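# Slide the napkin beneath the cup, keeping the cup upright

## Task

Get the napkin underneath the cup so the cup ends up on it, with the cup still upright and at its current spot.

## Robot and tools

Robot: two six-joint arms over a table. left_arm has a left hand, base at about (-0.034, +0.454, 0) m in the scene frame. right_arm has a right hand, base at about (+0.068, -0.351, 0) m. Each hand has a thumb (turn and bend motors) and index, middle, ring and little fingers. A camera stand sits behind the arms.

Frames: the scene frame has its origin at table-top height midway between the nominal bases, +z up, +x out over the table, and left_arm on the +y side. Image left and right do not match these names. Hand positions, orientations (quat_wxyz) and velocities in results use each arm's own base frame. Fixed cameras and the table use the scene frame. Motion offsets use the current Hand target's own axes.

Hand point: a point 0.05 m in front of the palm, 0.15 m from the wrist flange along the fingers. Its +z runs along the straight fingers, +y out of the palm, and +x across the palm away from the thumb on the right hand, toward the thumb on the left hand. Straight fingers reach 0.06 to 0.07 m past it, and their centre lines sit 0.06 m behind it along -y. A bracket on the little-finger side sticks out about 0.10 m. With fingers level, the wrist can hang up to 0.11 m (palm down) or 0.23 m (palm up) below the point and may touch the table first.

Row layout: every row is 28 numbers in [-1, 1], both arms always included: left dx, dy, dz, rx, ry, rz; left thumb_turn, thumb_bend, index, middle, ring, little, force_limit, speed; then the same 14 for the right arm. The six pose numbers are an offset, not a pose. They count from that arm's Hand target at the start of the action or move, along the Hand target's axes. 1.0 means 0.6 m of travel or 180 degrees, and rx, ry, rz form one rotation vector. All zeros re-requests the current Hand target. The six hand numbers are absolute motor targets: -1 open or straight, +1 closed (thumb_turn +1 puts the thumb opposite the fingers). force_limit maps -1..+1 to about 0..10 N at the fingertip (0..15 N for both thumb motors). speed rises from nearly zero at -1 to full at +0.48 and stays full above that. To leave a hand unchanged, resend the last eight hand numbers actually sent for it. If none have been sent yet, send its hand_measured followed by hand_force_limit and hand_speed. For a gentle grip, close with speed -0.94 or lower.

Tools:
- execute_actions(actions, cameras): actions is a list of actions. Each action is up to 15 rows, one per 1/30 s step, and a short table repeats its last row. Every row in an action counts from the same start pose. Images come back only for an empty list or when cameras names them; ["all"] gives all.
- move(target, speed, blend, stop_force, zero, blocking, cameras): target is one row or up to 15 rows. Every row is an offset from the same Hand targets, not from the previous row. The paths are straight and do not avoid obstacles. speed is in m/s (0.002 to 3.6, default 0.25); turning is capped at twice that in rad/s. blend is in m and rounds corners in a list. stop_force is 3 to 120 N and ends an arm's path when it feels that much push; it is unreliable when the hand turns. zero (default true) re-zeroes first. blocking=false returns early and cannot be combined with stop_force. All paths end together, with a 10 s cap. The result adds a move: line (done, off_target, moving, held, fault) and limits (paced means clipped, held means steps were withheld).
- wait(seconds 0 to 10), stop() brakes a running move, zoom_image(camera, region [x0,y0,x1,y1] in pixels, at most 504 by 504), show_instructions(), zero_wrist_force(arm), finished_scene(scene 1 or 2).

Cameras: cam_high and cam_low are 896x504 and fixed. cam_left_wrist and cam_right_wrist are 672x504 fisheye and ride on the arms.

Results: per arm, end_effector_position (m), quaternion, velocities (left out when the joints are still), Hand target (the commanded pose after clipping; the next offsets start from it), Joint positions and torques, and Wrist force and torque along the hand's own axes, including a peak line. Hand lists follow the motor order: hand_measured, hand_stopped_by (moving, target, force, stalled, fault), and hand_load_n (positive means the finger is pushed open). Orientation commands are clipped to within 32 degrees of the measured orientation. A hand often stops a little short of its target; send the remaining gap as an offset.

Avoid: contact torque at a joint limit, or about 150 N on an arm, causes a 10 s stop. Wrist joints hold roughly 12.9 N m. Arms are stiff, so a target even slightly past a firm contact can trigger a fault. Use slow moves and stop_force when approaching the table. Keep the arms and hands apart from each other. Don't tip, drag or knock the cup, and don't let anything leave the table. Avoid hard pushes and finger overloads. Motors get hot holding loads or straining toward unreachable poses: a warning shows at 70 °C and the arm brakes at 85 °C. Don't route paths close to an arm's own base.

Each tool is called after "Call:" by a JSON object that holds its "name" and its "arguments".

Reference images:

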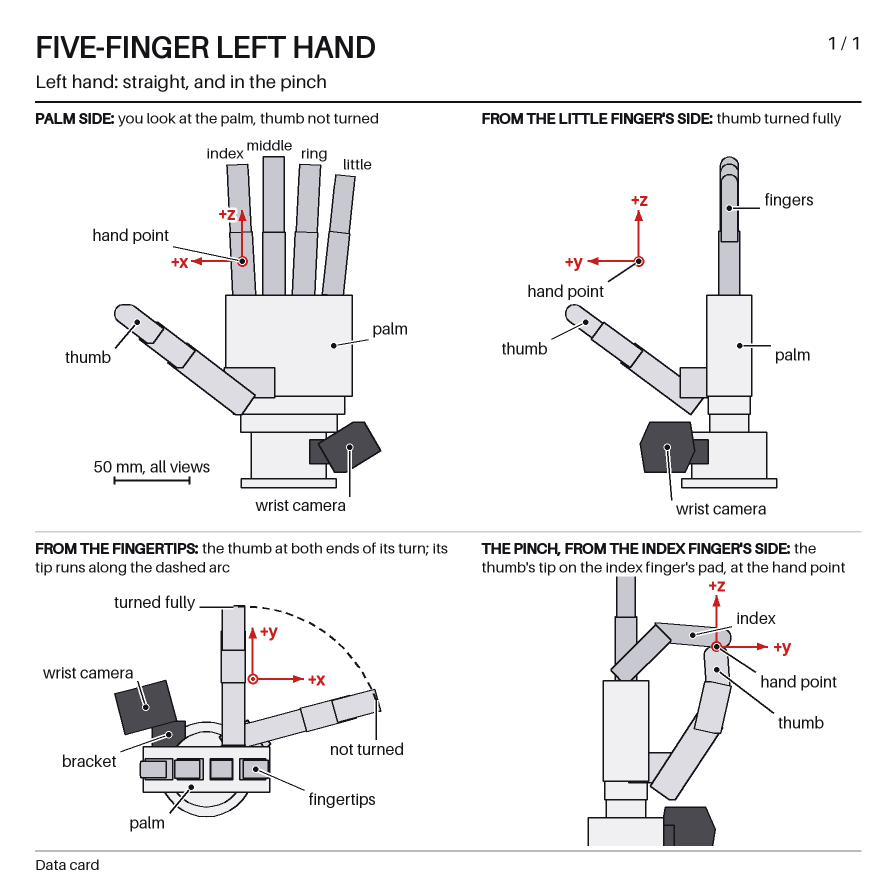

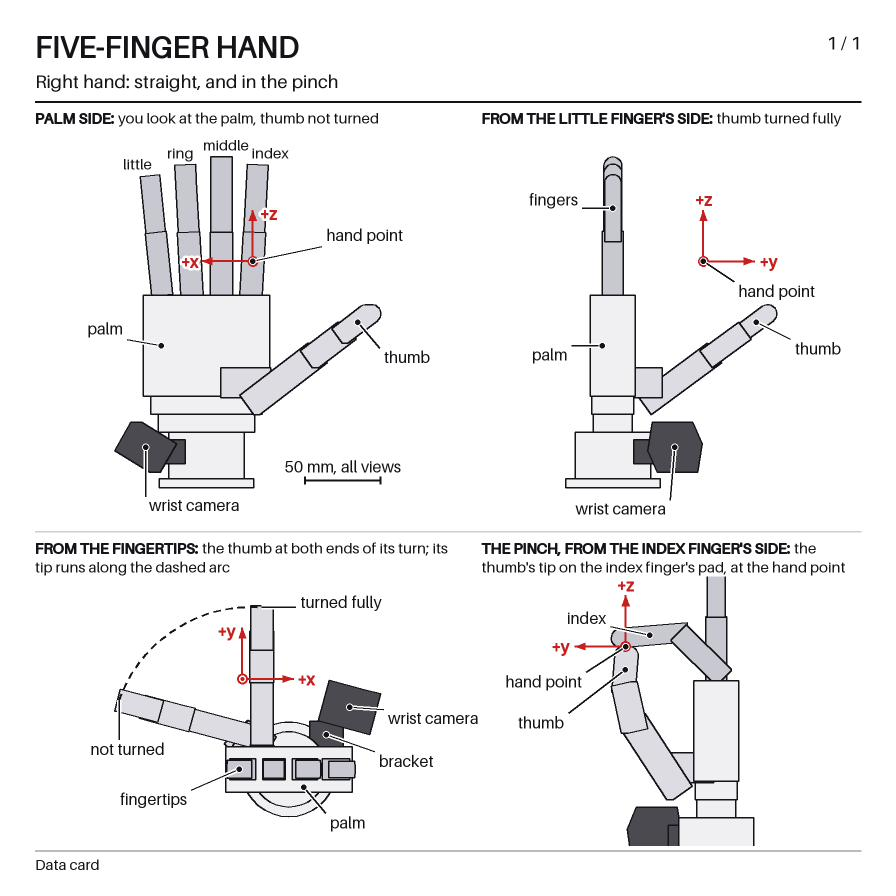

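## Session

Call:
{"name": "execute_actions", "arguments": {"actions": []}}

Scene clock: 0.00 s.
left_arm: end_effector_position=(+0.6784, -0.2208, +0.1881) hand_measured=(-1.000, -1.000, -1.000, -1.000, -1.000, -1.000) hand_load_n=(+0.0, +0.0, +0.0, +0.0, +0.0, +0.0) hand_stopped_by=(target, target, target, target, target, target) hand_force_limit=0.00 hand_speed=-0.80 end_effector_quat_wxyz=(-0.322, -0.364, -0.548, +0.681) | right_arm: end_effector_position=(+0.8114, +0.0058, +0.2833) hand_measured=(-1.000, -1.000, -1.000, -1.000, -1.000, -1.000) hand_load_n=(+0.0, +0.0, +0.0, +0.0, +0.0, +0.0) hand_stopped_by=(target, target, target, target, target, target) hand_force_limit=0.00 hand_speed=-0.80 end_effector_quat_wxyz=(+0.652, -0.623, -0.246, -0.356)
Joint positions: left_arm=[3.393 -2.567 -1.356 0.443 -0.419 1.339] | right_arm=[-0.483 -0.458 0.787 3.1 0.372 -1.145]
Joint velocities: within noise
Joint torques (N m): no reading
Wrist force (N): no reading
Wrist torque (N m): no reading
Wrist force, peak (N): no reading
Hand target: left_arm +0.6784, -0.2208, +0.1881; -0.322, -0.364, -0.548, +0.681 | right_arm +0.8114, +0.0058, +0.2833; +0.652, -0.623, -0.246, -0.356
camera_calibration:
cam_left_wrist: T_world_to_cam=[[-0.94625, 0.200254, 0.253987, 0.637358], [-0.166679, 0.371052, -0.913531, 0.375845], [-0.27718, -0.906763, -0.31773, 0.165257], [0, 0, 0, 1]] pos_world=[0.711551, -0.117243, 0.233972]
cam_right_wrist: T_world_to_cam=[[0.915313, -0.0321577, -0.401458, -0.627347], [-0.391261, -0.307333, -0.867445, 0.577573], [-0.0954862, 0.951059, -0.293888, 0.270984], [0, 0, 0, 1]] pos_world=[0.826076, -0.100388, 0.328798]

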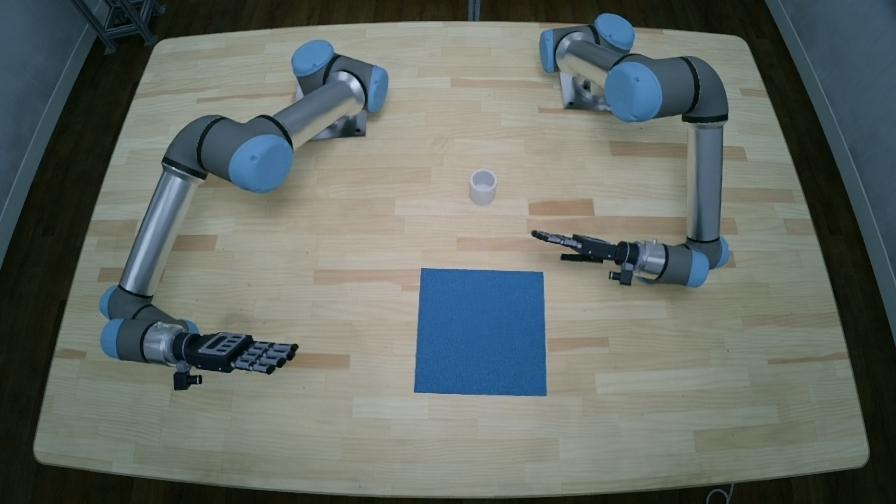

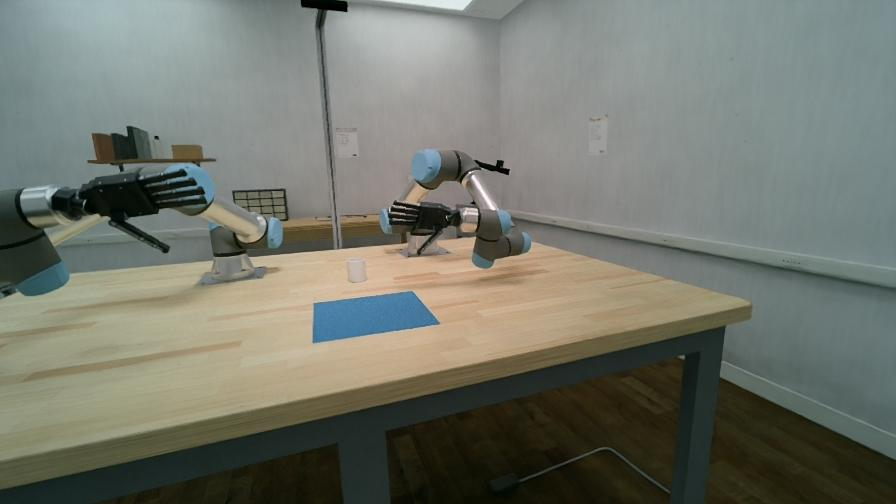

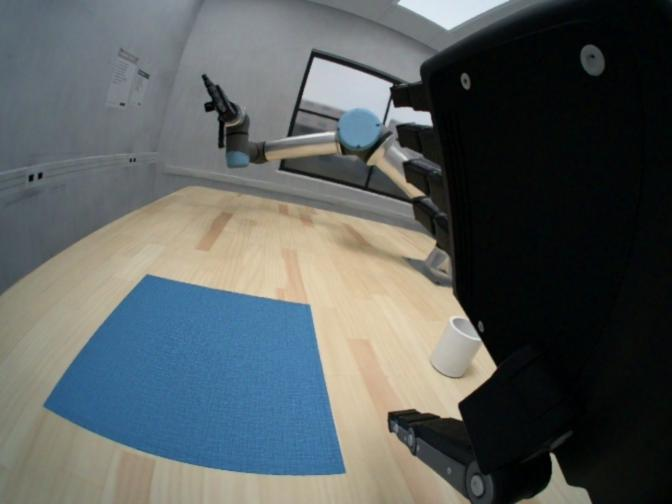

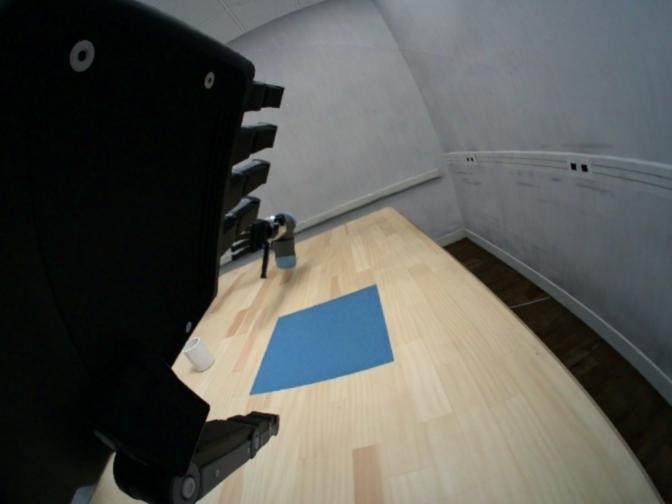

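Call:
{"name": "move", "arguments": {"target": [0.0012,-0.2697,-0.1257,0.0971,0.4168,0.4858,-1,-1,-1,-1,-1,-1,0,-0.8, -0.2303,-0.405,-0.0383,-0.2293,-0.2964,-0.1041,1,-1,-1,-1,-1,-1,0,0.2], "speed": 0.45, "cameras": ["cam_high","cam_low"]}}

Call:
{"name": "zoom_image", "arguments": {"camera": "cam_high", "region": [430, 150, 530, 230]}}

Call:
{"name": "zoom_image", "arguments": {"camera": "cam_low", "region": [280, 240, 440, 350]}}

Scene clock: 7.93 s.
left_arm: end_effector_position=(+0.5534, -0.1156, +0.2601) hand_measured=(-1.000, -1.000, -1.000, -1.000, -1.000, -1.000) hand_load_n=(+0.0, +0.0, +0.5, +0.0, +0.0, +0.0) hand_stopped_by=(target, target, target, target, target, target) hand_force_limit=0.00 hand_speed=-0.80 end_effector_quat_wxyz=(+0.258, +0.955, +0.145, -0.024) | right_arm: end_effector_position=(+0.5349, +0.0122, +0.3301) hand_measured=(+1.000, -1.000, -1.000, -1.000, -1.000, -1.000) hand_load_n=(+0.5, +0.0, +0.0, +0.0, +0.0, +0.0) hand_stopped_by=(target, target, target, target, target, target) hand_force_limit=0.00 hand_speed=0.20 end_effector_quat_wxyz=(-0.161, +0.849, +0.461, +0.203)
Joint positions: left_arm=[3.512 -2.069 -1.335 1.658 -1.075 1.684] | right_arm=[-0.408 -1.234 1.227 1.582 1.047 0.166]
Joint torques (N m): left_arm=[9.05 45.34 9.01 -0.74 1.78 2.59] | right_arm=[9.11 -39.81 -9.71 0.57 1.05 2.84]
Wrist force (N): left_arm=[-0.5 -0.7 0.3] | right_arm=[-0.1 1.2 -1.8]
Wrist torque (N m): left_arm=[0.04 0.05 -0.30] | right_arm=[0.05 0.01 -0.07]
Wrist force, peak (N): left_arm=[-1.0 -1.1 0.3] | right_arm=[0.0 1.2 -2.0]
Hand target: left_arm +0.5534, -0.1156, +0.2601; +0.258, +0.955, +0.145, -0.024 | right_arm +0.5349, +0.0122, +0.3301; -0.161, +0.849, +0.461, +0.203
Off the commanded pose: left_arm 0.000 m, 0 deg | right_arm 0.000 m, 0 deg.
move: done
Images, in order (width x height): cam_high 896x504, cam_low 896x504.

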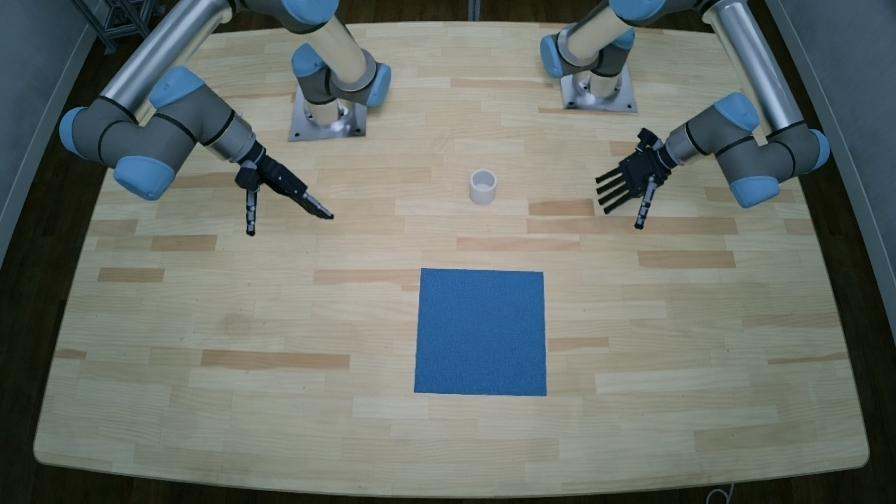

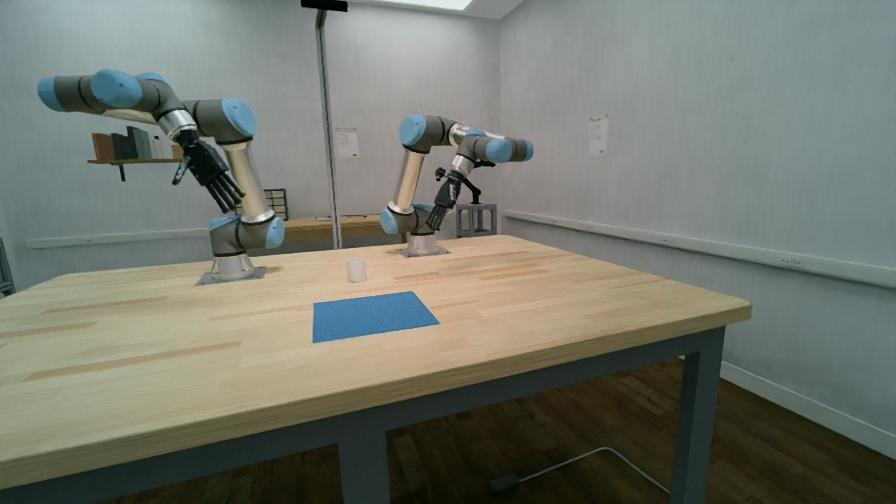

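Scaled by 5.040.

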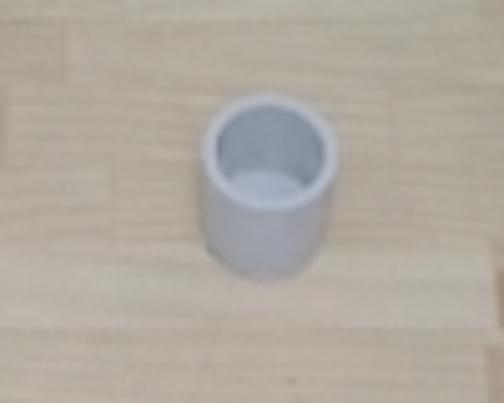

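Scaled by 3.150.

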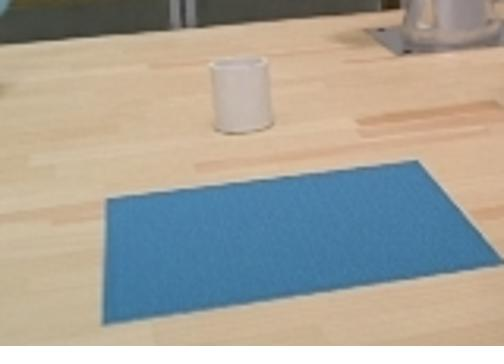

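Call:
{"name": "move", "arguments": {"target": [-0.054,-0.124,-0.0427,0.2989,0.0865,0.6144,-1,-1,-1,-1,-1,-1,0,-0.8, 0.1972,0.1197,-0.0345,-0.184,0.3333,0.0745,1,-1,-1,-1,-1,-1,0,0.2], "speed": 0.5, "cameras": ["cam_high"]}}

Scene clock: 11.77 s.
left_arm: end_effector_position=(+0.5002, -0.0500, +0.2501) hand_measured=(-1.000, -1.000, -1.000, -1.000, -1.000, -1.000) hand_load_n=(+0.0, +0.0, +0.0, +0.0, +0.0, +0.0) hand_stopped_by=(target, target, target, target, target, target) hand_force_limit=0.00 hand_speed=-0.80 end_effector_quat_wxyz=(-0.242, +0.664, -0.665, +0.242) | right_arm: end_effector_position=(+0.6500, +0.0501, +0.4001) hand_measured=(+1.000, -1.000, -1.000, -1.000, -1.000, -1.000) hand_load_n=(+0.0, +0.0, +0.0, +0.0, +0.0, +0.0) hand_stopped_by=(target, target, target, target, target, target) hand_force_limit=0.00 hand_speed=0.20 end_effector_quat_wxyz=(-0.151, +0.691, +0.151, +0.691)
Joint positions: left_arm=[3.445 -1.688 -1.561 2.354 -1.377 3.377] | right_arm=[-0.341 -1.603 1.748 -0.146 0.8 1.571]
Joint torques (N m): left_arm=[7.59 31.62 9.67 0.85 1.27 2.53] | right_arm=[9.22 -29.03 -12.38 -3.19 1.77 2.64]
Wrist force (N): left_arm=[-0.3 -0.5 -0.3] | right_arm=[0.2 1.7 0.1]
Wrist torque (N m): left_arm=[-0.02 -0.06 -0.24] | right_arm=[0.16 -0.03 -0.10]
Wrist force, peak (N): left_arm=[-0.3 -1.1 1.0] | right_arm=[0.2 1.2 -2.0]
Hand target: left_arm +0.5002, -0.0500, +0.2501; -0.242, +0.664, -0.665, +0.242 | right_arm +0.6500, +0.0501, +0.4001; -0.151, +0.691, +0.151, +0.691
Off the commanded pose: left_arm 0.000 m, 0 deg | right_arm 0.000 m, 0 deg.
move: done
Images, in order (width x height): cam_high 896x504.

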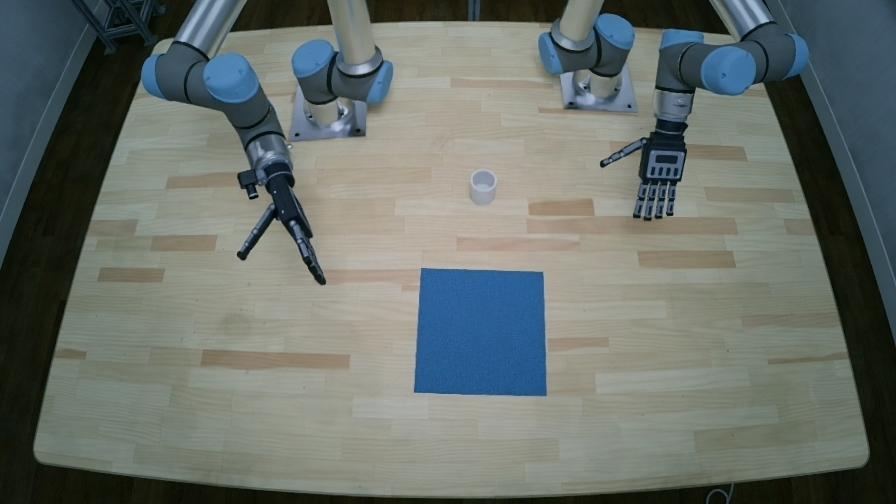

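Call:
{"name": "move", "arguments": {"target": [0,0,0,0,0,0,-1,-1,-1,-1,-1,-1,0,-0.8, -0.4167,-0.608,-0.1503,0.613,0,0,1,-1,-1,-1,-1,-1,0,0.2], "speed": 0.5, "cameras": []}}

Call:
{"name": "move", "arguments": {"target": [0,0,0,0,0,0,-1,-1,-1,-1,-1,-1,0,-0.8, -0.1928,0,0,0,-0.0444,0,1,-1,-1,-1,-1,-1,0,0.2], "speed": 0.2, "cameras": ["cam_high","cam_low","cam_right_wrist"]}}

Call:
{"name": "zoom_image", "arguments": {"camera": "cam_right_wrist", "region": [250, 80, 410, 220]}}

Scene clock: 14.83 s.
left_arm: end_effector_position=(+0.5002, -0.0500, +0.2501) hand_measured=(-1.000, -1.000, -1.000, -1.000, -1.000, -1.000) hand_load_n=(+0.0, +0.0, +0.0, +0.0, +0.0, +0.0) hand_stopped_by=(target, target, target, target, target, target) hand_force_limit=0.00 hand_speed=-0.80 end_effector_quat_wxyz=(-0.242, +0.664, -0.665, +0.242) | right_arm: end_effector_position=(+0.4162, +0.3441, +0.1499) hand_measured=(+1.000, -1.000, -1.000, -1.000, -1.000, -1.000) hand_load_n=(+0.5, +0.0, +0.0, +0.0, +0.0, +0.0) hand_stopped_by=(target, target, target, target, target, target) hand_force_limit=0.00 hand_speed=0.20 end_effector_quat_wxyz=(+0.653, -0.271, -0.653, -0.271)
Joint positions: left_arm=[3.445 -1.688 -1.561 2.354 -1.377 3.378] | right_arm=[-0.016 -0.985 1.631 -0.647 -0.801 1.571]
Joint torques (N m): left_arm=[8.62 32.31 9.42 1.06 1.56 2.75] | right_arm=[9.5 -23.03 -21.11 3.06 -2 -3.11]
Wrist force (N): left_arm=[-0.2 -0.5 -0.4] | right_arm=[0.2 1.6 0.6]
Wrist torque (N m): left_arm=[-0.01 -0.08 -0.23] | right_arm=[0.12 -0.03 -0.02]
Wrist force, peak (N): left_arm=[-0.2 -0.6 -0.8] | right_arm=[-0.3 2.4 0.7]
Hand target: left_arm +0.5002, -0.0500, +0.2501; -0.242, +0.664, -0.665, +0.242 | right_arm +0.4162, +0.3441, +0.1499; +0.653, -0.271, -0.653, -0.271
Off the commanded pose: left_arm 0.000 m, 0 deg | right_arm 0.000 m, 0 deg.
move: done
No camera images: "cameras" was empty.

Scene clock: 16.07 s.
left_arm: end_effector_position=(+0.5002, -0.0500, +0.2501) hand_measured=(-1.000, -1.000, -1.000, -1.000, -1.000, -1.000) hand_load_n=(+0.0, +0.0, +0.0, +0.0, +0.0, +0.0) hand_stopped_by=(target, target, target, target, target, target) hand_force_limit=0.00 hand_speed=-0.80 end_effector_quat_wxyz=(-0.242, +0.664, -0.665, +0.242) | right_arm: end_effector_position=(+0.4162, +0.3441, +0.0343) hand_measured=(+1.000, -1.000, -1.000, -1.000, -1.000, -1.000) hand_load_n=(+0.0, +0.0, +0.0, +0.0, +0.0, +0.0) hand_stopped_by=(target, target, target, target, target, target) hand_force_limit=0.00 hand_speed=0.20 end_effector_quat_wxyz=(+0.606, -0.289, -0.697, -0.251)
Joint positions: left_arm=[3.445 -1.688 -1.561 2.354 -1.377 3.378] | right_arm=[-0.007 -0.89 1.743 -1.048 -0.802 1.707]
Joint torques (N m): left_arm=[8.83 30.77 8.87 1.02 1.47 2.69] | right_arm=[9.83 -24.62 -4.47 -1.2 2.01 2.67]
Wrist force (N): left_arm=[0.1 -0.4 -0.5] | right_arm=[0.2 1.8 0.0]
Wrist torque (N m): left_arm=[0.01 -0.11 -0.23] | right_arm=[0.12 -0.02 -0.12]
Wrist force, peak (N): left_arm=[-0.3 -0.6 -0.7] | right_arm=[0.8 1.9 0.4]
Hand target: left_arm +0.5002, -0.0500, +0.2501; -0.242, +0.664, -0.665, +0.242 | right_arm +0.4162, +0.3441, +0.0342; +0.606, -0.289, -0.697, -0.251
Off the commanded pose: left_arm 0.000 m, 0 deg | right_arm 0.000 m, 0 deg.
move: done
camera_calibration:
cam_right_wrist: T_world_to_cam=[[0.625792, 0.734365, 0.262853, -0.520846], [0.577566, -0.209794, -0.788925, -0.128687], [-0.524215, 0.645518, -0.555432, 0.130815], [0, 0, 0, 1]] pos_world=[0.468841, 0.27105, 0.10804]
Images, in order (width x height): cam_high 896x504, cam_low 896x504, cam_right_wrist 672x504.

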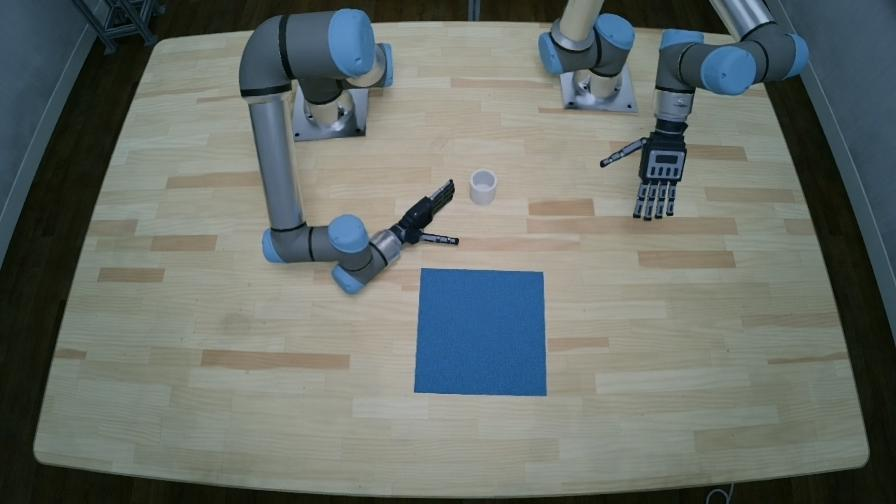

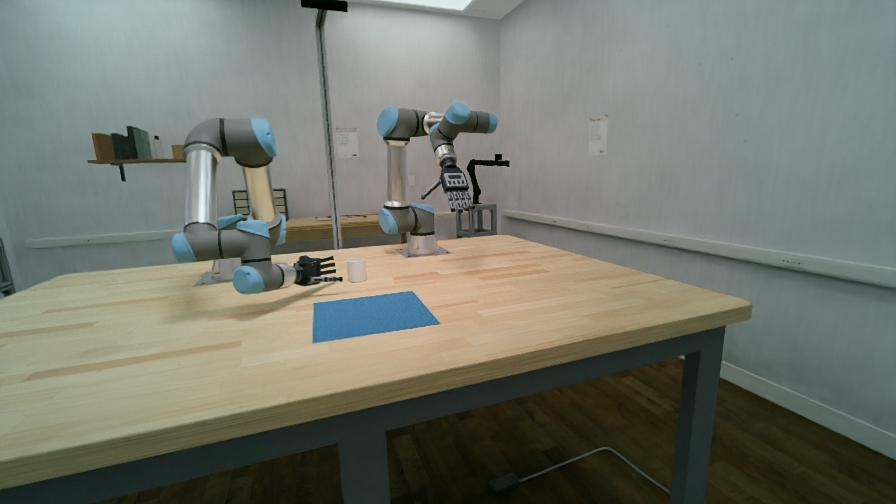

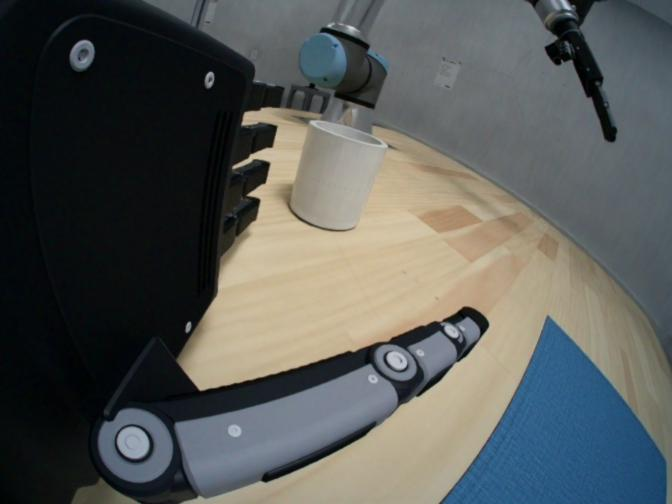

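Scaled by 3.150 from the camera's 672x504 image, which has a finer 960x720 frame.

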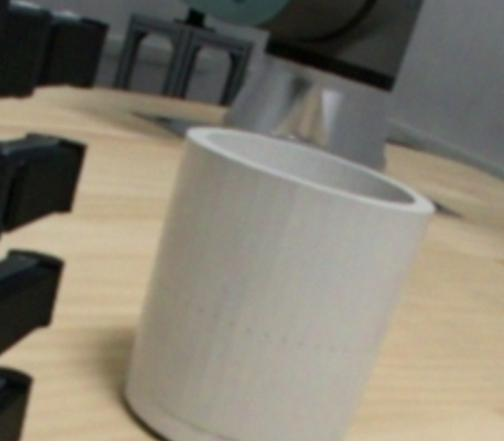

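Call:
{"name": "move", "arguments": {"target": [[0,0,0,0,0,0,-1,-1,-1,-1,-1,-1,0,-0.8, 0.0325,-0.0033,0.2311,0,0,0,1,-1,-1,-1,-1,-1,0,0.2],[0,0,0,0,0,0,-1,-1,-1,-1,-1,-1,0,-0.8, 0.0325,-0.0033,0.2311,0,0,0,1,-0.82,-0.3,-0.25,-1,-1,-0.4,-0.3]], "speed": 0.15, "cameras": ["cam_high","cam_low","cam_right_wrist"]}}

Call:
{"name": "zoom_image", "arguments": {"camera": "cam_high", "region": [430, 150, 530, 230]}}

Scene clock: 18.80 s.
left_arm: end_effector_position=(+0.5002, -0.0500, +0.2501) hand_measured=(-1.000, -1.000, -1.000, -1.000, -1.000, -1.000) hand_load_n=(+0.0, -0.5, +0.0, -0.5, +0.0, +0.0) hand_stopped_by=(target, target, target, target, target, target) hand_force_limit=0.00 hand_speed=-0.80 end_effector_quat_wxyz=(-0.242, +0.664, -0.665, +0.242) | right_arm: end_effector_position=(+0.3159, +0.4418, +0.0342) hand_measured=(+1.000, -0.820, -0.300, -0.250, -1.000, -1.000) hand_load_n=(+0.0, +0.0, +0.0, +0.0, +0.0, +0.0) hand_stopped_by=(target, target, target, target, target, target) hand_force_limit=-0.40 hand_speed=-0.30 end_effector_quat_wxyz=(+0.606, -0.289, -0.697, -0.251)
Joint positions: left_arm=[3.445 -1.688 -1.561 2.354 -1.377 3.378] | right_arm=[0.201 -0.991 1.953 -1.213 -0.598 1.779]
Joint torques (N m): left_arm=[7.49 31.77 9.41 0.88 1.38 2.62] | right_arm=[8.35 -43.24 -4.48 -0.65 1.89 2.7]
Wrist force (N): left_arm=[-0.2 -0.4 -0.3] | right_arm=[0.1 1.3 0.4]
Wrist torque (N m): left_arm=[-0.01 -0.07 -0.24] | right_arm=[0.07 -0.01 -0.12]
Wrist force, peak (N): left_arm=[-0.4 -0.7 -0.6] | right_arm=[0.1 2.1 0.1]
Hand target: left_arm +0.5002, -0.0500, +0.2501; -0.242, +0.664, -0.665, +0.242 | right_arm +0.3159, +0.4418, +0.0342; +0.606, -0.289, -0.697, -0.251
Off the commanded pose: left_arm 0.000 m, 0 deg | right_arm 0.000 m, 0 deg.
move: done
camera_calibration:
cam_right_wrist: T_world_to_cam=[[0.625797, 0.734397, 0.262754, -0.529767], [0.577531, -0.209862, -0.788933, -0.0501634], [-0.524248, 0.645461, -0.555468, 0.0151538], [0, 0, 0, 1]] pos_world=[0.368442, 0.36875, 0.10804]
Images, in order (width x height): cam_high 896x504, cam_low 896x504, cam_right_wrist 672x504.

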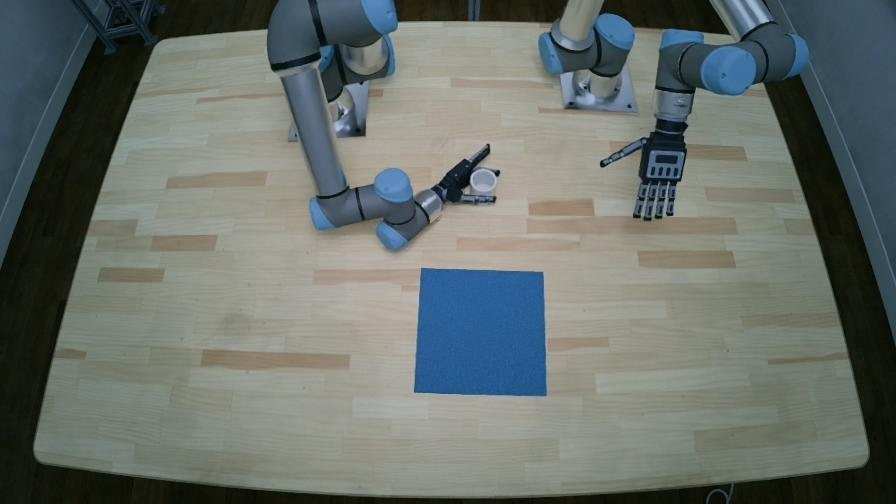

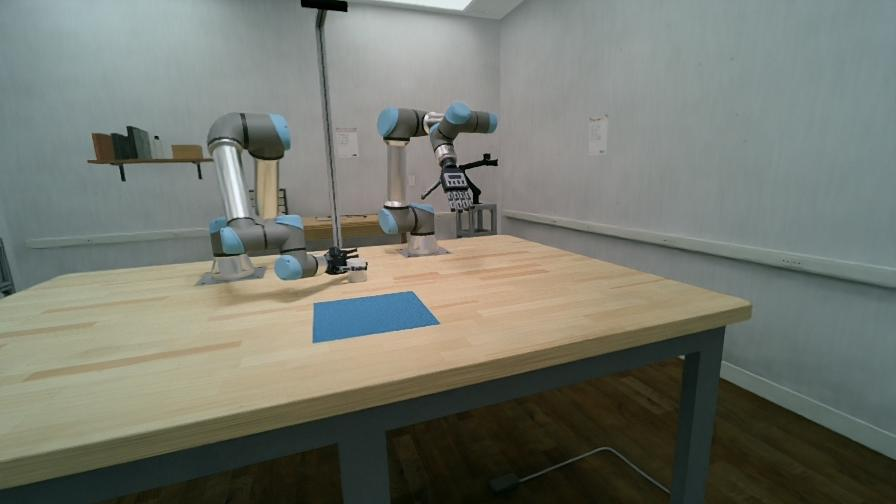

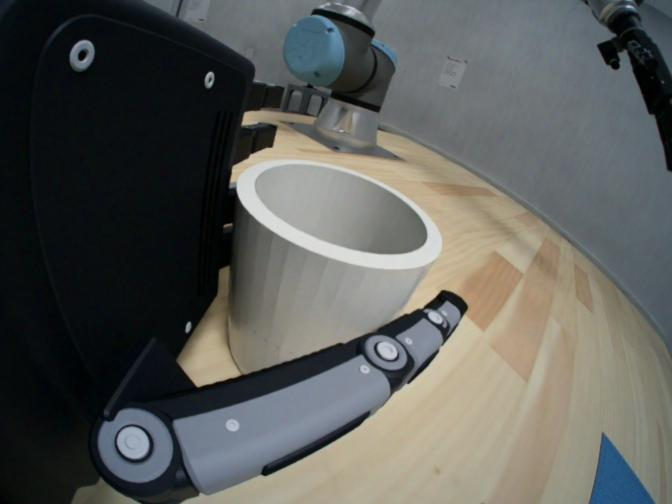

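Scaled by 5.040.

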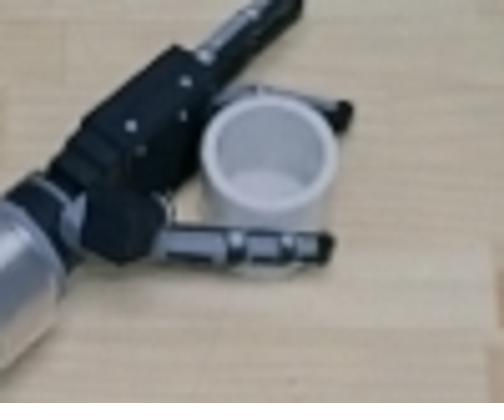

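Call:
{"name": "move", "arguments": {"target": [0,0,0,0,0,0,-1,-1,-1,-1,-1,-1,0,-0.8, 0,0,0,0,0,0,1,0.3,0.4,0.4,-1,-1,0.0,-0.85], "cameras": ["cam_high","cam_right_wrist"]}}

Call:
{"name": "zoom_image", "arguments": {"camera": "cam_high", "region": [430, 150, 530, 230]}}

Scene clock: 19.83 s.
left_arm: end_effector_position=(+0.5002, -0.0500, +0.2501) hand_measured=(-1.000, -1.000, -1.000, -1.000, -1.000, -1.000) hand_load_n=(+0.0, +0.0, +0.0, +0.0, +0.0, +0.0) hand_stopped_by=(target, target, target, target, target, target) hand_force_limit=0.00 hand_speed=-0.80 end_effector_quat_wxyz=(-0.242, +0.664, -0.665, +0.242) | right_arm: end_effector_position=(+0.3159, +0.4418, +0.0342) hand_measured=(+1.000, -0.748, -0.178, -0.100, -1.000, -1.000) hand_load_n=(+1.0, +8.5, +4.5, +7.5, +0.0, -0.5) hand_stopped_by=(target, force, force, force, target, target) hand_force_limit=0.00 hand_speed=-0.85 end_effector_quat_wxyz=(+0.606, -0.289, -0.697, -0.251)
Joint positions: left_arm=[3.445 -1.688 -1.561 2.354 -1.377 3.378] | right_arm=[0.201 -0.991 1.953 -1.213 -0.598 1.779]
Joint torques (N m): left_arm=[8.25 31.61 9.56 0.93 1.47 2.56] | right_arm=[9.06 -43.72 -6.41 0.48 1.96 2.45]
Wrist force (N): left_arm=[0.0 -0.4 -0.4] | right_arm=[-1.4 1.5 0.4]
Wrist torque (N m): left_arm=[0.00 -0.11 -0.23] | right_arm=[0.11 0.07 -0.12]
Wrist force, peak (N): left_arm=[0.0 -0.7 -0.7] | right_arm=[-1.4 1.5 0.4]
Hand target: left_arm +0.5002, -0.0500, +0.2501; -0.242, +0.664, -0.665, +0.242 | right_arm +0.3159, +0.4418, +0.0342; +0.606, -0.289, -0.697, -0.251
Off the commanded pose: left_arm 0.000 m, 0 deg | right_arm 0.000 m, 0 deg.
move: done
camera_calibration:
cam_right_wrist: T_world_to_cam=[[0.625797, 0.734397, 0.262754, -0.529767], [0.577531, -0.209862, -0.788933, -0.0501634], [-0.524248, 0.645461, -0.555468, 0.0151538], [0, 0, 0, 1]] pos_world=[0.368442, 0.36875, 0.10804]
Images, in order (width x height): cam_high 896x504, cam_right_wrist 672x504.

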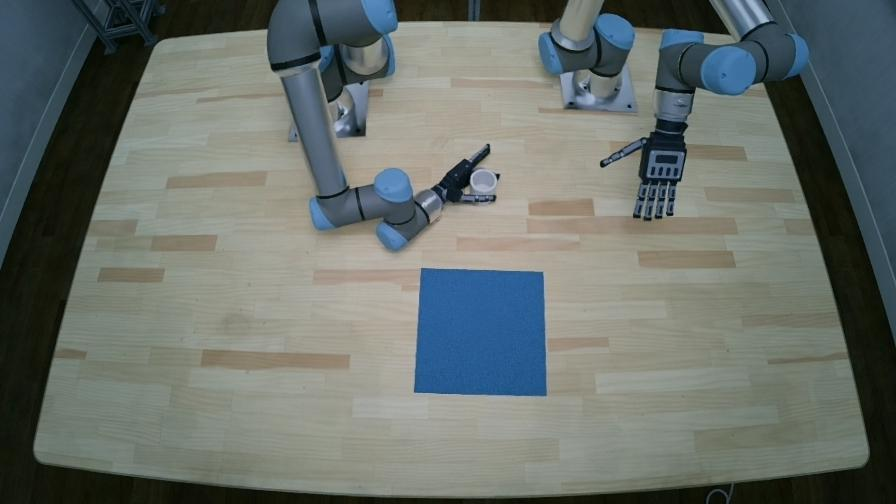

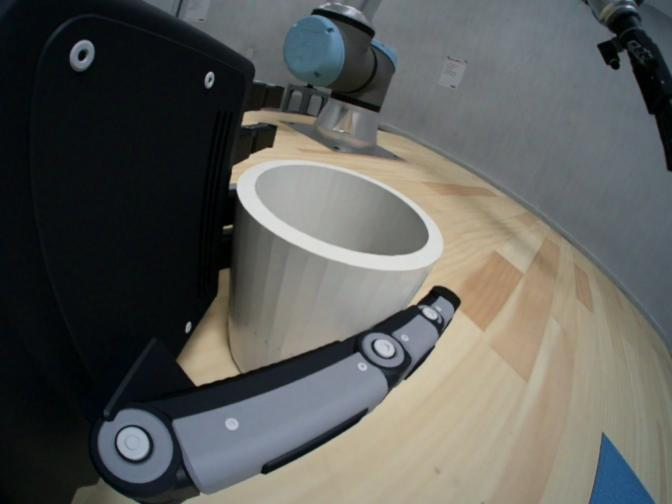

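Scaled by 5.040.

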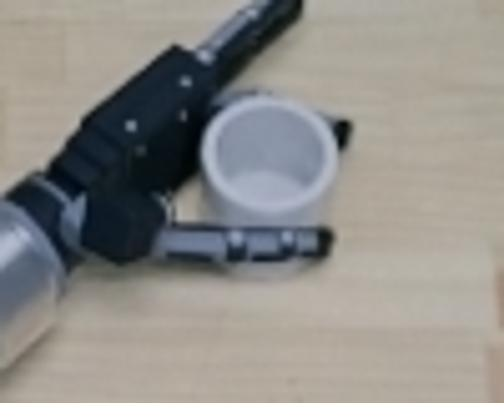

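Call:
{"name": "move", "arguments": {"target": [[0,0,0,0,0,0,-1,-1,-1,-1,-1,-1,0,-0.8, 0.2476,0,-0.0348,0,0,0,1,0.3,0.4,0.4,-1,-1,0.0,-0.85],[0.58,0.1098,0.365,0,0,0,-1,-1,-1,-1,-1,-1,0,-0.8, 0.1827,-0.3395,-0.6872,0,0,0,1,0.3,0.4,0.4,-1,-1,0.0,-0.85]], "speed": [0.2,0.3], "blend": 0.03, "cameras": ["cam_high"]}}

Call:
{"name": "move", "arguments": {"target": [0,0.0429,0.0511,0,0,0,-1,-1,-1,-1,-1,-1,0,-0.8, 0,0,0,0,0,0,1,0.3,0.4,0.4,-1,-1,0.0,-0.85], "speed": 0.02, "stop_force": 8, "cameras": ["cam_high"]}}

Scene clock: 24.10 s.
left_arm: end_effector_position=(+0.5905, -0.3979, +0.0399) hand_measured=(-1.000, -1.000, -1.000, -1.000, -1.000, -1.000) hand_load_n=(+0.0, +0.0, +0.0, +0.0, +0.0, +0.0) hand_stopped_by=(target, target, target, target, target, target) hand_force_limit=0.00 hand_speed=-0.80 end_effector_quat_wxyz=(-0.242, +0.664, -0.665, +0.242) | right_arm: end_effector_position=(+0.4494, +0.0198, +0.2002) hand_measured=(+1.000, -0.748, -0.178, -0.100, -1.000, -1.000) hand_load_n=(+1.0, +8.5, +4.0, +7.5, +0.0, +0.0) hand_stopped_by=(target, force, force, force, target, target) hand_force_limit=0.00 hand_speed=-0.85 end_effector_quat_wxyz=(+0.606, -0.289, -0.697, -0.251)
Joint positions: left_arm=[2.708 -2.345 -1.151 2.577 -1.845 2.802] | right_arm=[-0.545 -1.017 1.436 -0.563 -1.332 1.605]
Joint torques (N m): left_arm=[-8.02 36.4 26.66 -2.57 -1.58 -2.57] | right_arm=[-12.18 -25.61 -23.39 3.51 -1.63 -3.24]
Wrist force (N): left_arm=[0.0 -0.5 0.1] | right_arm=[-2.3 1.4 0.0]
Wrist torque (N m): left_arm=[-0.06 -0.11 -0.03] | right_arm=[0.10 0.10 -0.07]
Wrist force, peak (N): left_arm=[-0.9 -0.6 -1.2] | right_arm=[-3.5 1.4 0.6]
Hand target: left_arm +0.5905, -0.3979, +0.0399; -0.242, +0.664, -0.665, +0.242 | right_arm +0.4494, +0.0197, +0.2002; +0.606, -0.289, -0.697, -0.251
Off the commanded pose: left_arm 0.000 m, 0 deg | right_arm 0.000 m, 0 deg.
move: done
Images, in order (width x height): cam_high 896x504.

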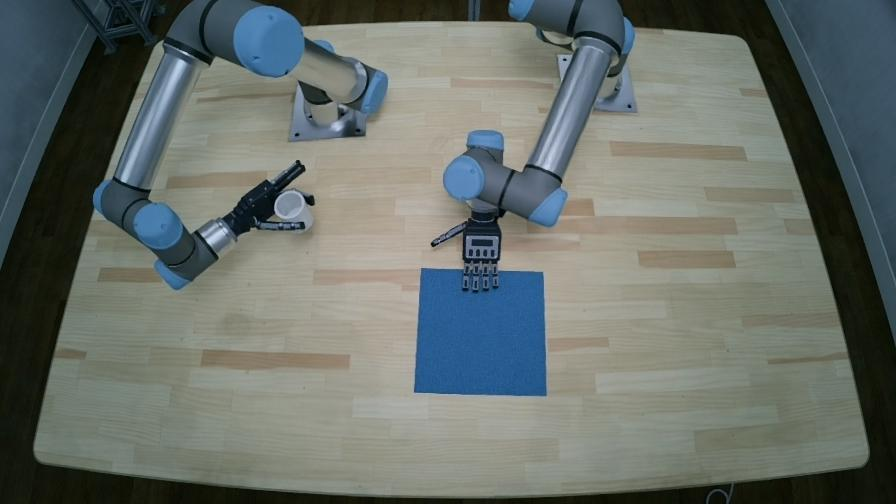

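Scene clock: 26.57 s.
left_arm: end_effector_position=(+0.5905, -0.3979, +0.0156) hand_measured=(-1.000, -1.000, -1.000, -1.000, -1.000, -1.000) hand_load_n=(+0.0, +0.0, +0.0, +0.5, +0.0, +0.0) hand_stopped_by=(target, target, target, target, target, target) hand_force_limit=0.00 hand_speed=-0.80 end_effector_quat_wxyz=(-0.242, +0.664, -0.665, +0.242) | right_arm: end_effector_position=(+0.4494, +0.0197, +0.2002) hand_measured=(+1.000, -0.748, -0.178, -0.100, -1.000, -1.000) hand_load_n=(+1.0, +8.5, +4.0, +7.5, +0.0, +0.0) hand_stopped_by=(target, force, force, force, target, target) hand_force_limit=0.00 hand_speed=-0.85 end_effector_quat_wxyz=(+0.606, -0.289, -0.697, -0.251)
Joint positions: left_arm=[2.708 -2.368 -1.175 2.624 -1.845 2.802] | right_arm=[-0.545 -1.017 1.436 -0.563 -1.332 1.605]
Joint torques (N m): left_arm=[-0.37 49.5 21.84 -2.76 0.11 -1.08] | right_arm=[-11.51 -26.24 -23.33 3.5 -1.88 -3.2]
Wrist force (N): left_arm=[1.6 -4.0 -7.2] | right_arm=[-2.0 1.5 0.3]
Wrist torque (N m): left_arm=[0.60 -0.45 0.13] | right_arm=[0.10 0.05 -0.04]
Wrist force, peak (N): left_arm=[-0.4 -10.8 -20.4] | right_arm=[-2.2 1.6 0.3]
Hand target: left_arm +0.5905, -0.3979, +0.0156; -0.242, +0.664, -0.665, +0.242 (not the last commanded pose) | right_arm +0.4494, +0.0197, +0.2002; +0.606, -0.289, -0.697, -0.251
Off the commanded pose: left_arm 0.016 m, 0 deg | right_arm 0.000 m, 0 deg.
move: contact (left_arm)
Images, in order (width x height): cam_high 896x504.

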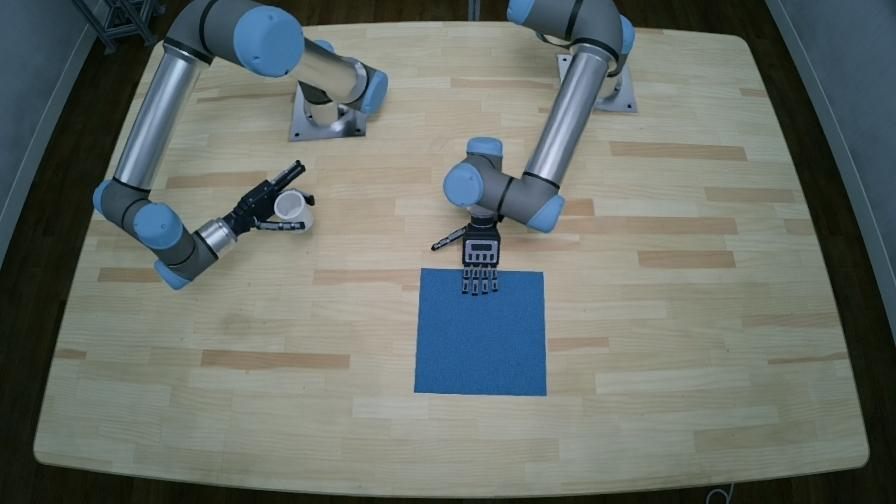

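Call:
{"name": "move", "arguments": {"target": [-0.0075,0.4405,-0.3697,0,0,0,-1,-1,-1,-1,-1,-1,0,-0.8, 0,0,0,0,0,0,1,0.3,0.4,0.4,-1,-1,0.0,-0.85], "speed": 0.11, "stop_force": 30, "cameras": ["cam_high"]}}

Scene clock: 31.03 s.
left_arm: end_effector_position=(+0.2455, -0.3931, +0.0152) hand_measured=(-1.000, -1.000, -1.000, -1.000, -1.000, -1.000) hand_load_n=(+0.0, +0.0, +0.0, +2.0, +0.0, +0.0) hand_stopped_by=(target, target, target, target, target, target) hand_force_limit=0.00 hand_speed=-0.80 end_effector_quat_wxyz=(-0.242, +0.664, -0.665, +0.242) | right_arm: end_effector_position=(+0.4494, +0.0197, +0.2002) hand_measured=(+1.000, -0.748, -0.178, -0.100, -1.000, -1.000) hand_load_n=(+1.0, +8.5, +4.0, +7.5, +0.0, +0.0) hand_stopped_by=(target, force, force, force, target, target) hand_force_limit=0.00 hand_speed=-0.85 end_effector_quat_wxyz=(+0.606, -0.289, -0.697, -0.251)
Joint positions: left_arm=[2.27 -1.954 -1.926 2.805 -2.086 2.404] | right_arm=[-0.545 -1.017 1.436 -0.563 -1.332 1.605]
Joint torques (N m): left_arm=[-10.77 30.52 -1.28 -4.57 0.56 -2.25] | right_arm=[-11.44 -25.98 -22.85 3.36 -1.69 -3.16]
Wrist force (N): left_arm=[1.1 -13.3 -5.9] | right_arm=[-1.9 1.3 0.4]
Wrist torque (N m): left_arm=[0.92 -0.43 0.30] | right_arm=[0.08 0.03 -0.05]
Wrist force, peak (N): left_arm=[0.9 -18.0 -8.1] | right_arm=[-2.5 1.5 0.5]
Hand target: left_arm +0.2455, -0.3931, +0.0152; -0.242, +0.664, -0.665, +0.242 | right_arm +0.4494, +0.0197, +0.2002; +0.606, -0.289, -0.697, -0.251
Off the commanded pose: left_arm 0.000 m, 0 deg | right_arm 0.000 m, 0 deg.
move: done
Images, in order (width x height): cam_high 896x504.

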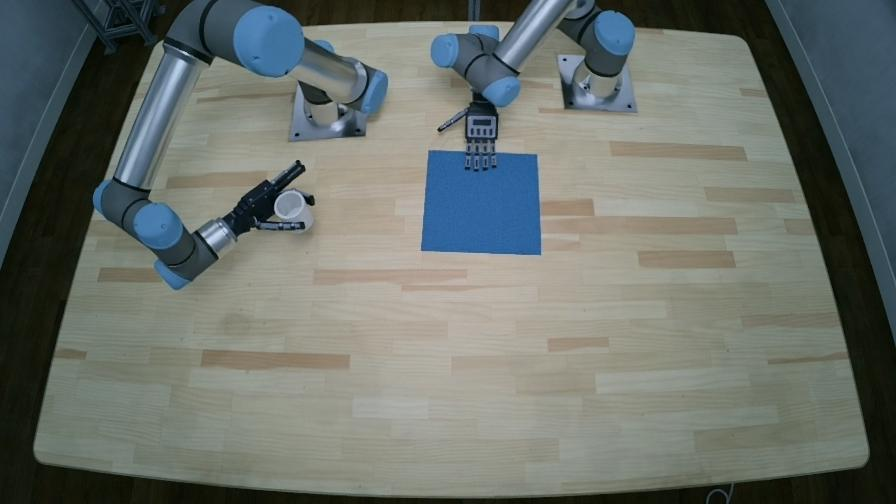

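Call:
{"name": "move", "arguments": {"target": [[0,-0.1608,-0.1915,0,0,0,-1,-1,-1,-1,-1,-1,0,-0.8, 0,0,0,0,0,0,1,0.3,0.4,0.4,-1,-1,0.0,-0.85],[-0.56,-0.2885,-0.0843,0,0,0,-1,-1,-1,-1,-1,-1,0,-0.8, -0.041,0.3383,0.6685,0,0,0,1,0.3,0.4,0.4,-1,-1,0.0,-0.85],[-0.56,-0.2885,-0.0843,0,0,0,-1,-1,-1,-1,-1,-1,0,-0.8, -0.1632,0.3383,0.6857,0,0,0,1,0.3,0.4,0.4,-1,-1,0.0,-0.85]], "speed": [0.3,0.3,0.12], "blend": [0.03,0.02,0], "cameras": ["cam_high","cam_low"]}}

Call:
{"name": "zoom_image", "arguments": {"camera": "cam_high", "region": [430, 150, 530, 230]}}

Call:
{"name": "zoom_image", "arguments": {"camera": "cam_low", "region": [280, 240, 440, 350]}}

Scene clock: 35.03 s.
left_arm: end_effector_position=(+0.3456, -0.0573, +0.1655) hand_measured=(-1.000, -1.000, -1.000, -1.000, -1.000, -1.000) hand_load_n=(+0.0, +0.0, +0.0, +0.0, -0.5, +0.0) hand_stopped_by=(target, target, target, target, target, target) hand_force_limit=0.00 hand_speed=-0.80 end_effector_quat_wxyz=(-0.242, +0.664, -0.665, +0.242) | right_arm: end_effector_position=(+0.3148, +0.4418, +0.0459) hand_measured=(+1.000, -0.748, -0.178, -0.100, -1.000, -1.000) hand_load_n=(+1.0, +8.5, +4.0, +7.5, +0.0, +0.0) hand_stopped_by=(target, force, force, force, target, target) hand_force_limit=0.00 hand_speed=-0.85 end_effector_quat_wxyz=(+0.606, -0.289, -0.697, -0.251)
Joint positions: left_arm=[3.639 -1.325 -2.127 2.518 -1.259 3.536] | right_arm=[0.202 -1.017 1.953 -1.187 -0.598 1.779]
Joint torques (N m): left_arm=[8.3 0.47 8.57 -2.78 1.53 2.64] | right_arm=[8.82 -20.8 -3.49 -1.58 2.22 2.69]
Wrist force (N): left_arm=[0.2 0.5 -0.9] | right_arm=[-2.0 1.5 0.6]
Wrist torque (N m): left_arm=[0.16 -0.13 -0.24] | right_arm=[0.10 0.03 -0.14]
Wrist force, peak (N): left_arm=[0.9 -13.6 -5.8] | right_arm=[-2.9 1.5 0.7]
Hand target: left_arm +0.3456, -0.0573, +0.1655; -0.242, +0.664, -0.665, +0.242 | right_arm +0.3148, +0.4418, +0.0459; +0.606, -0.289, -0.697, -0.251
Off the commanded pose: left_arm 0.000 m, 0 deg | right_arm 0.000 m, 0 deg.
move: done
Images, in order (width x height): cam_high 896x504, cam_low 896x504.

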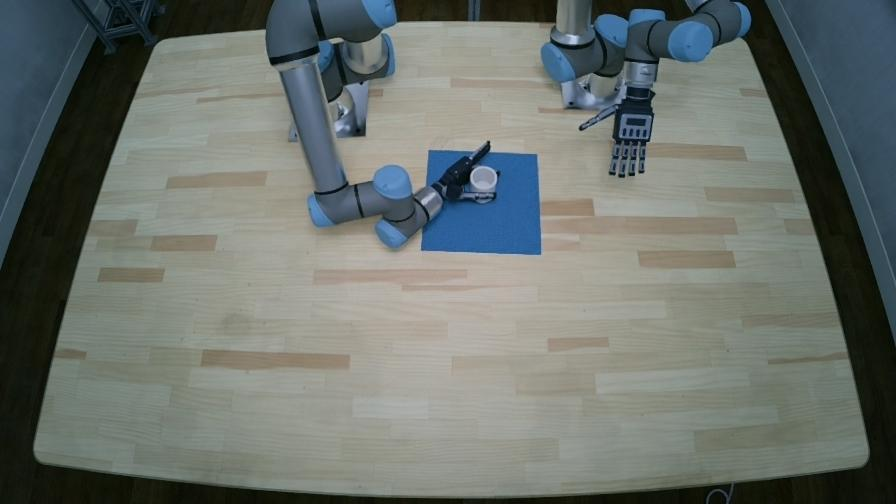

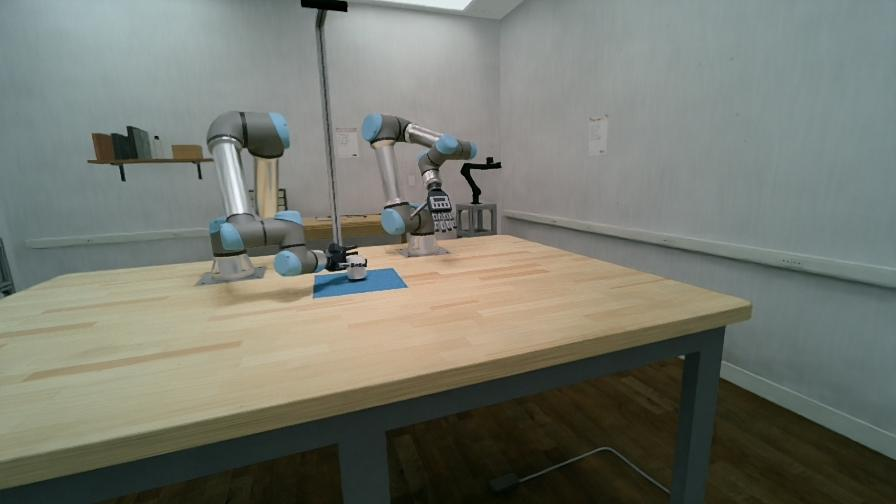

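Scaled by 5.040.

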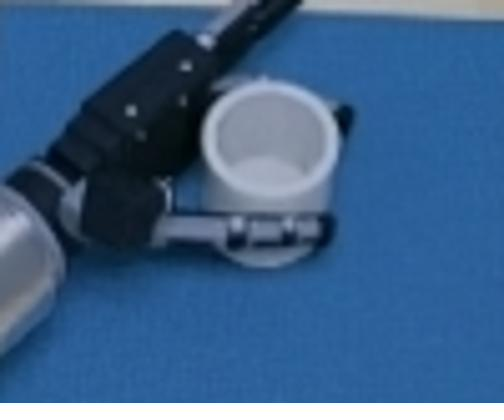

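Scaled by 3.150.

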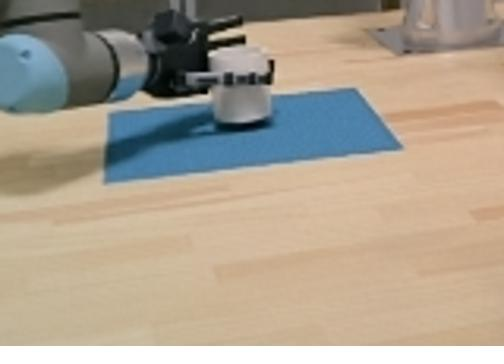

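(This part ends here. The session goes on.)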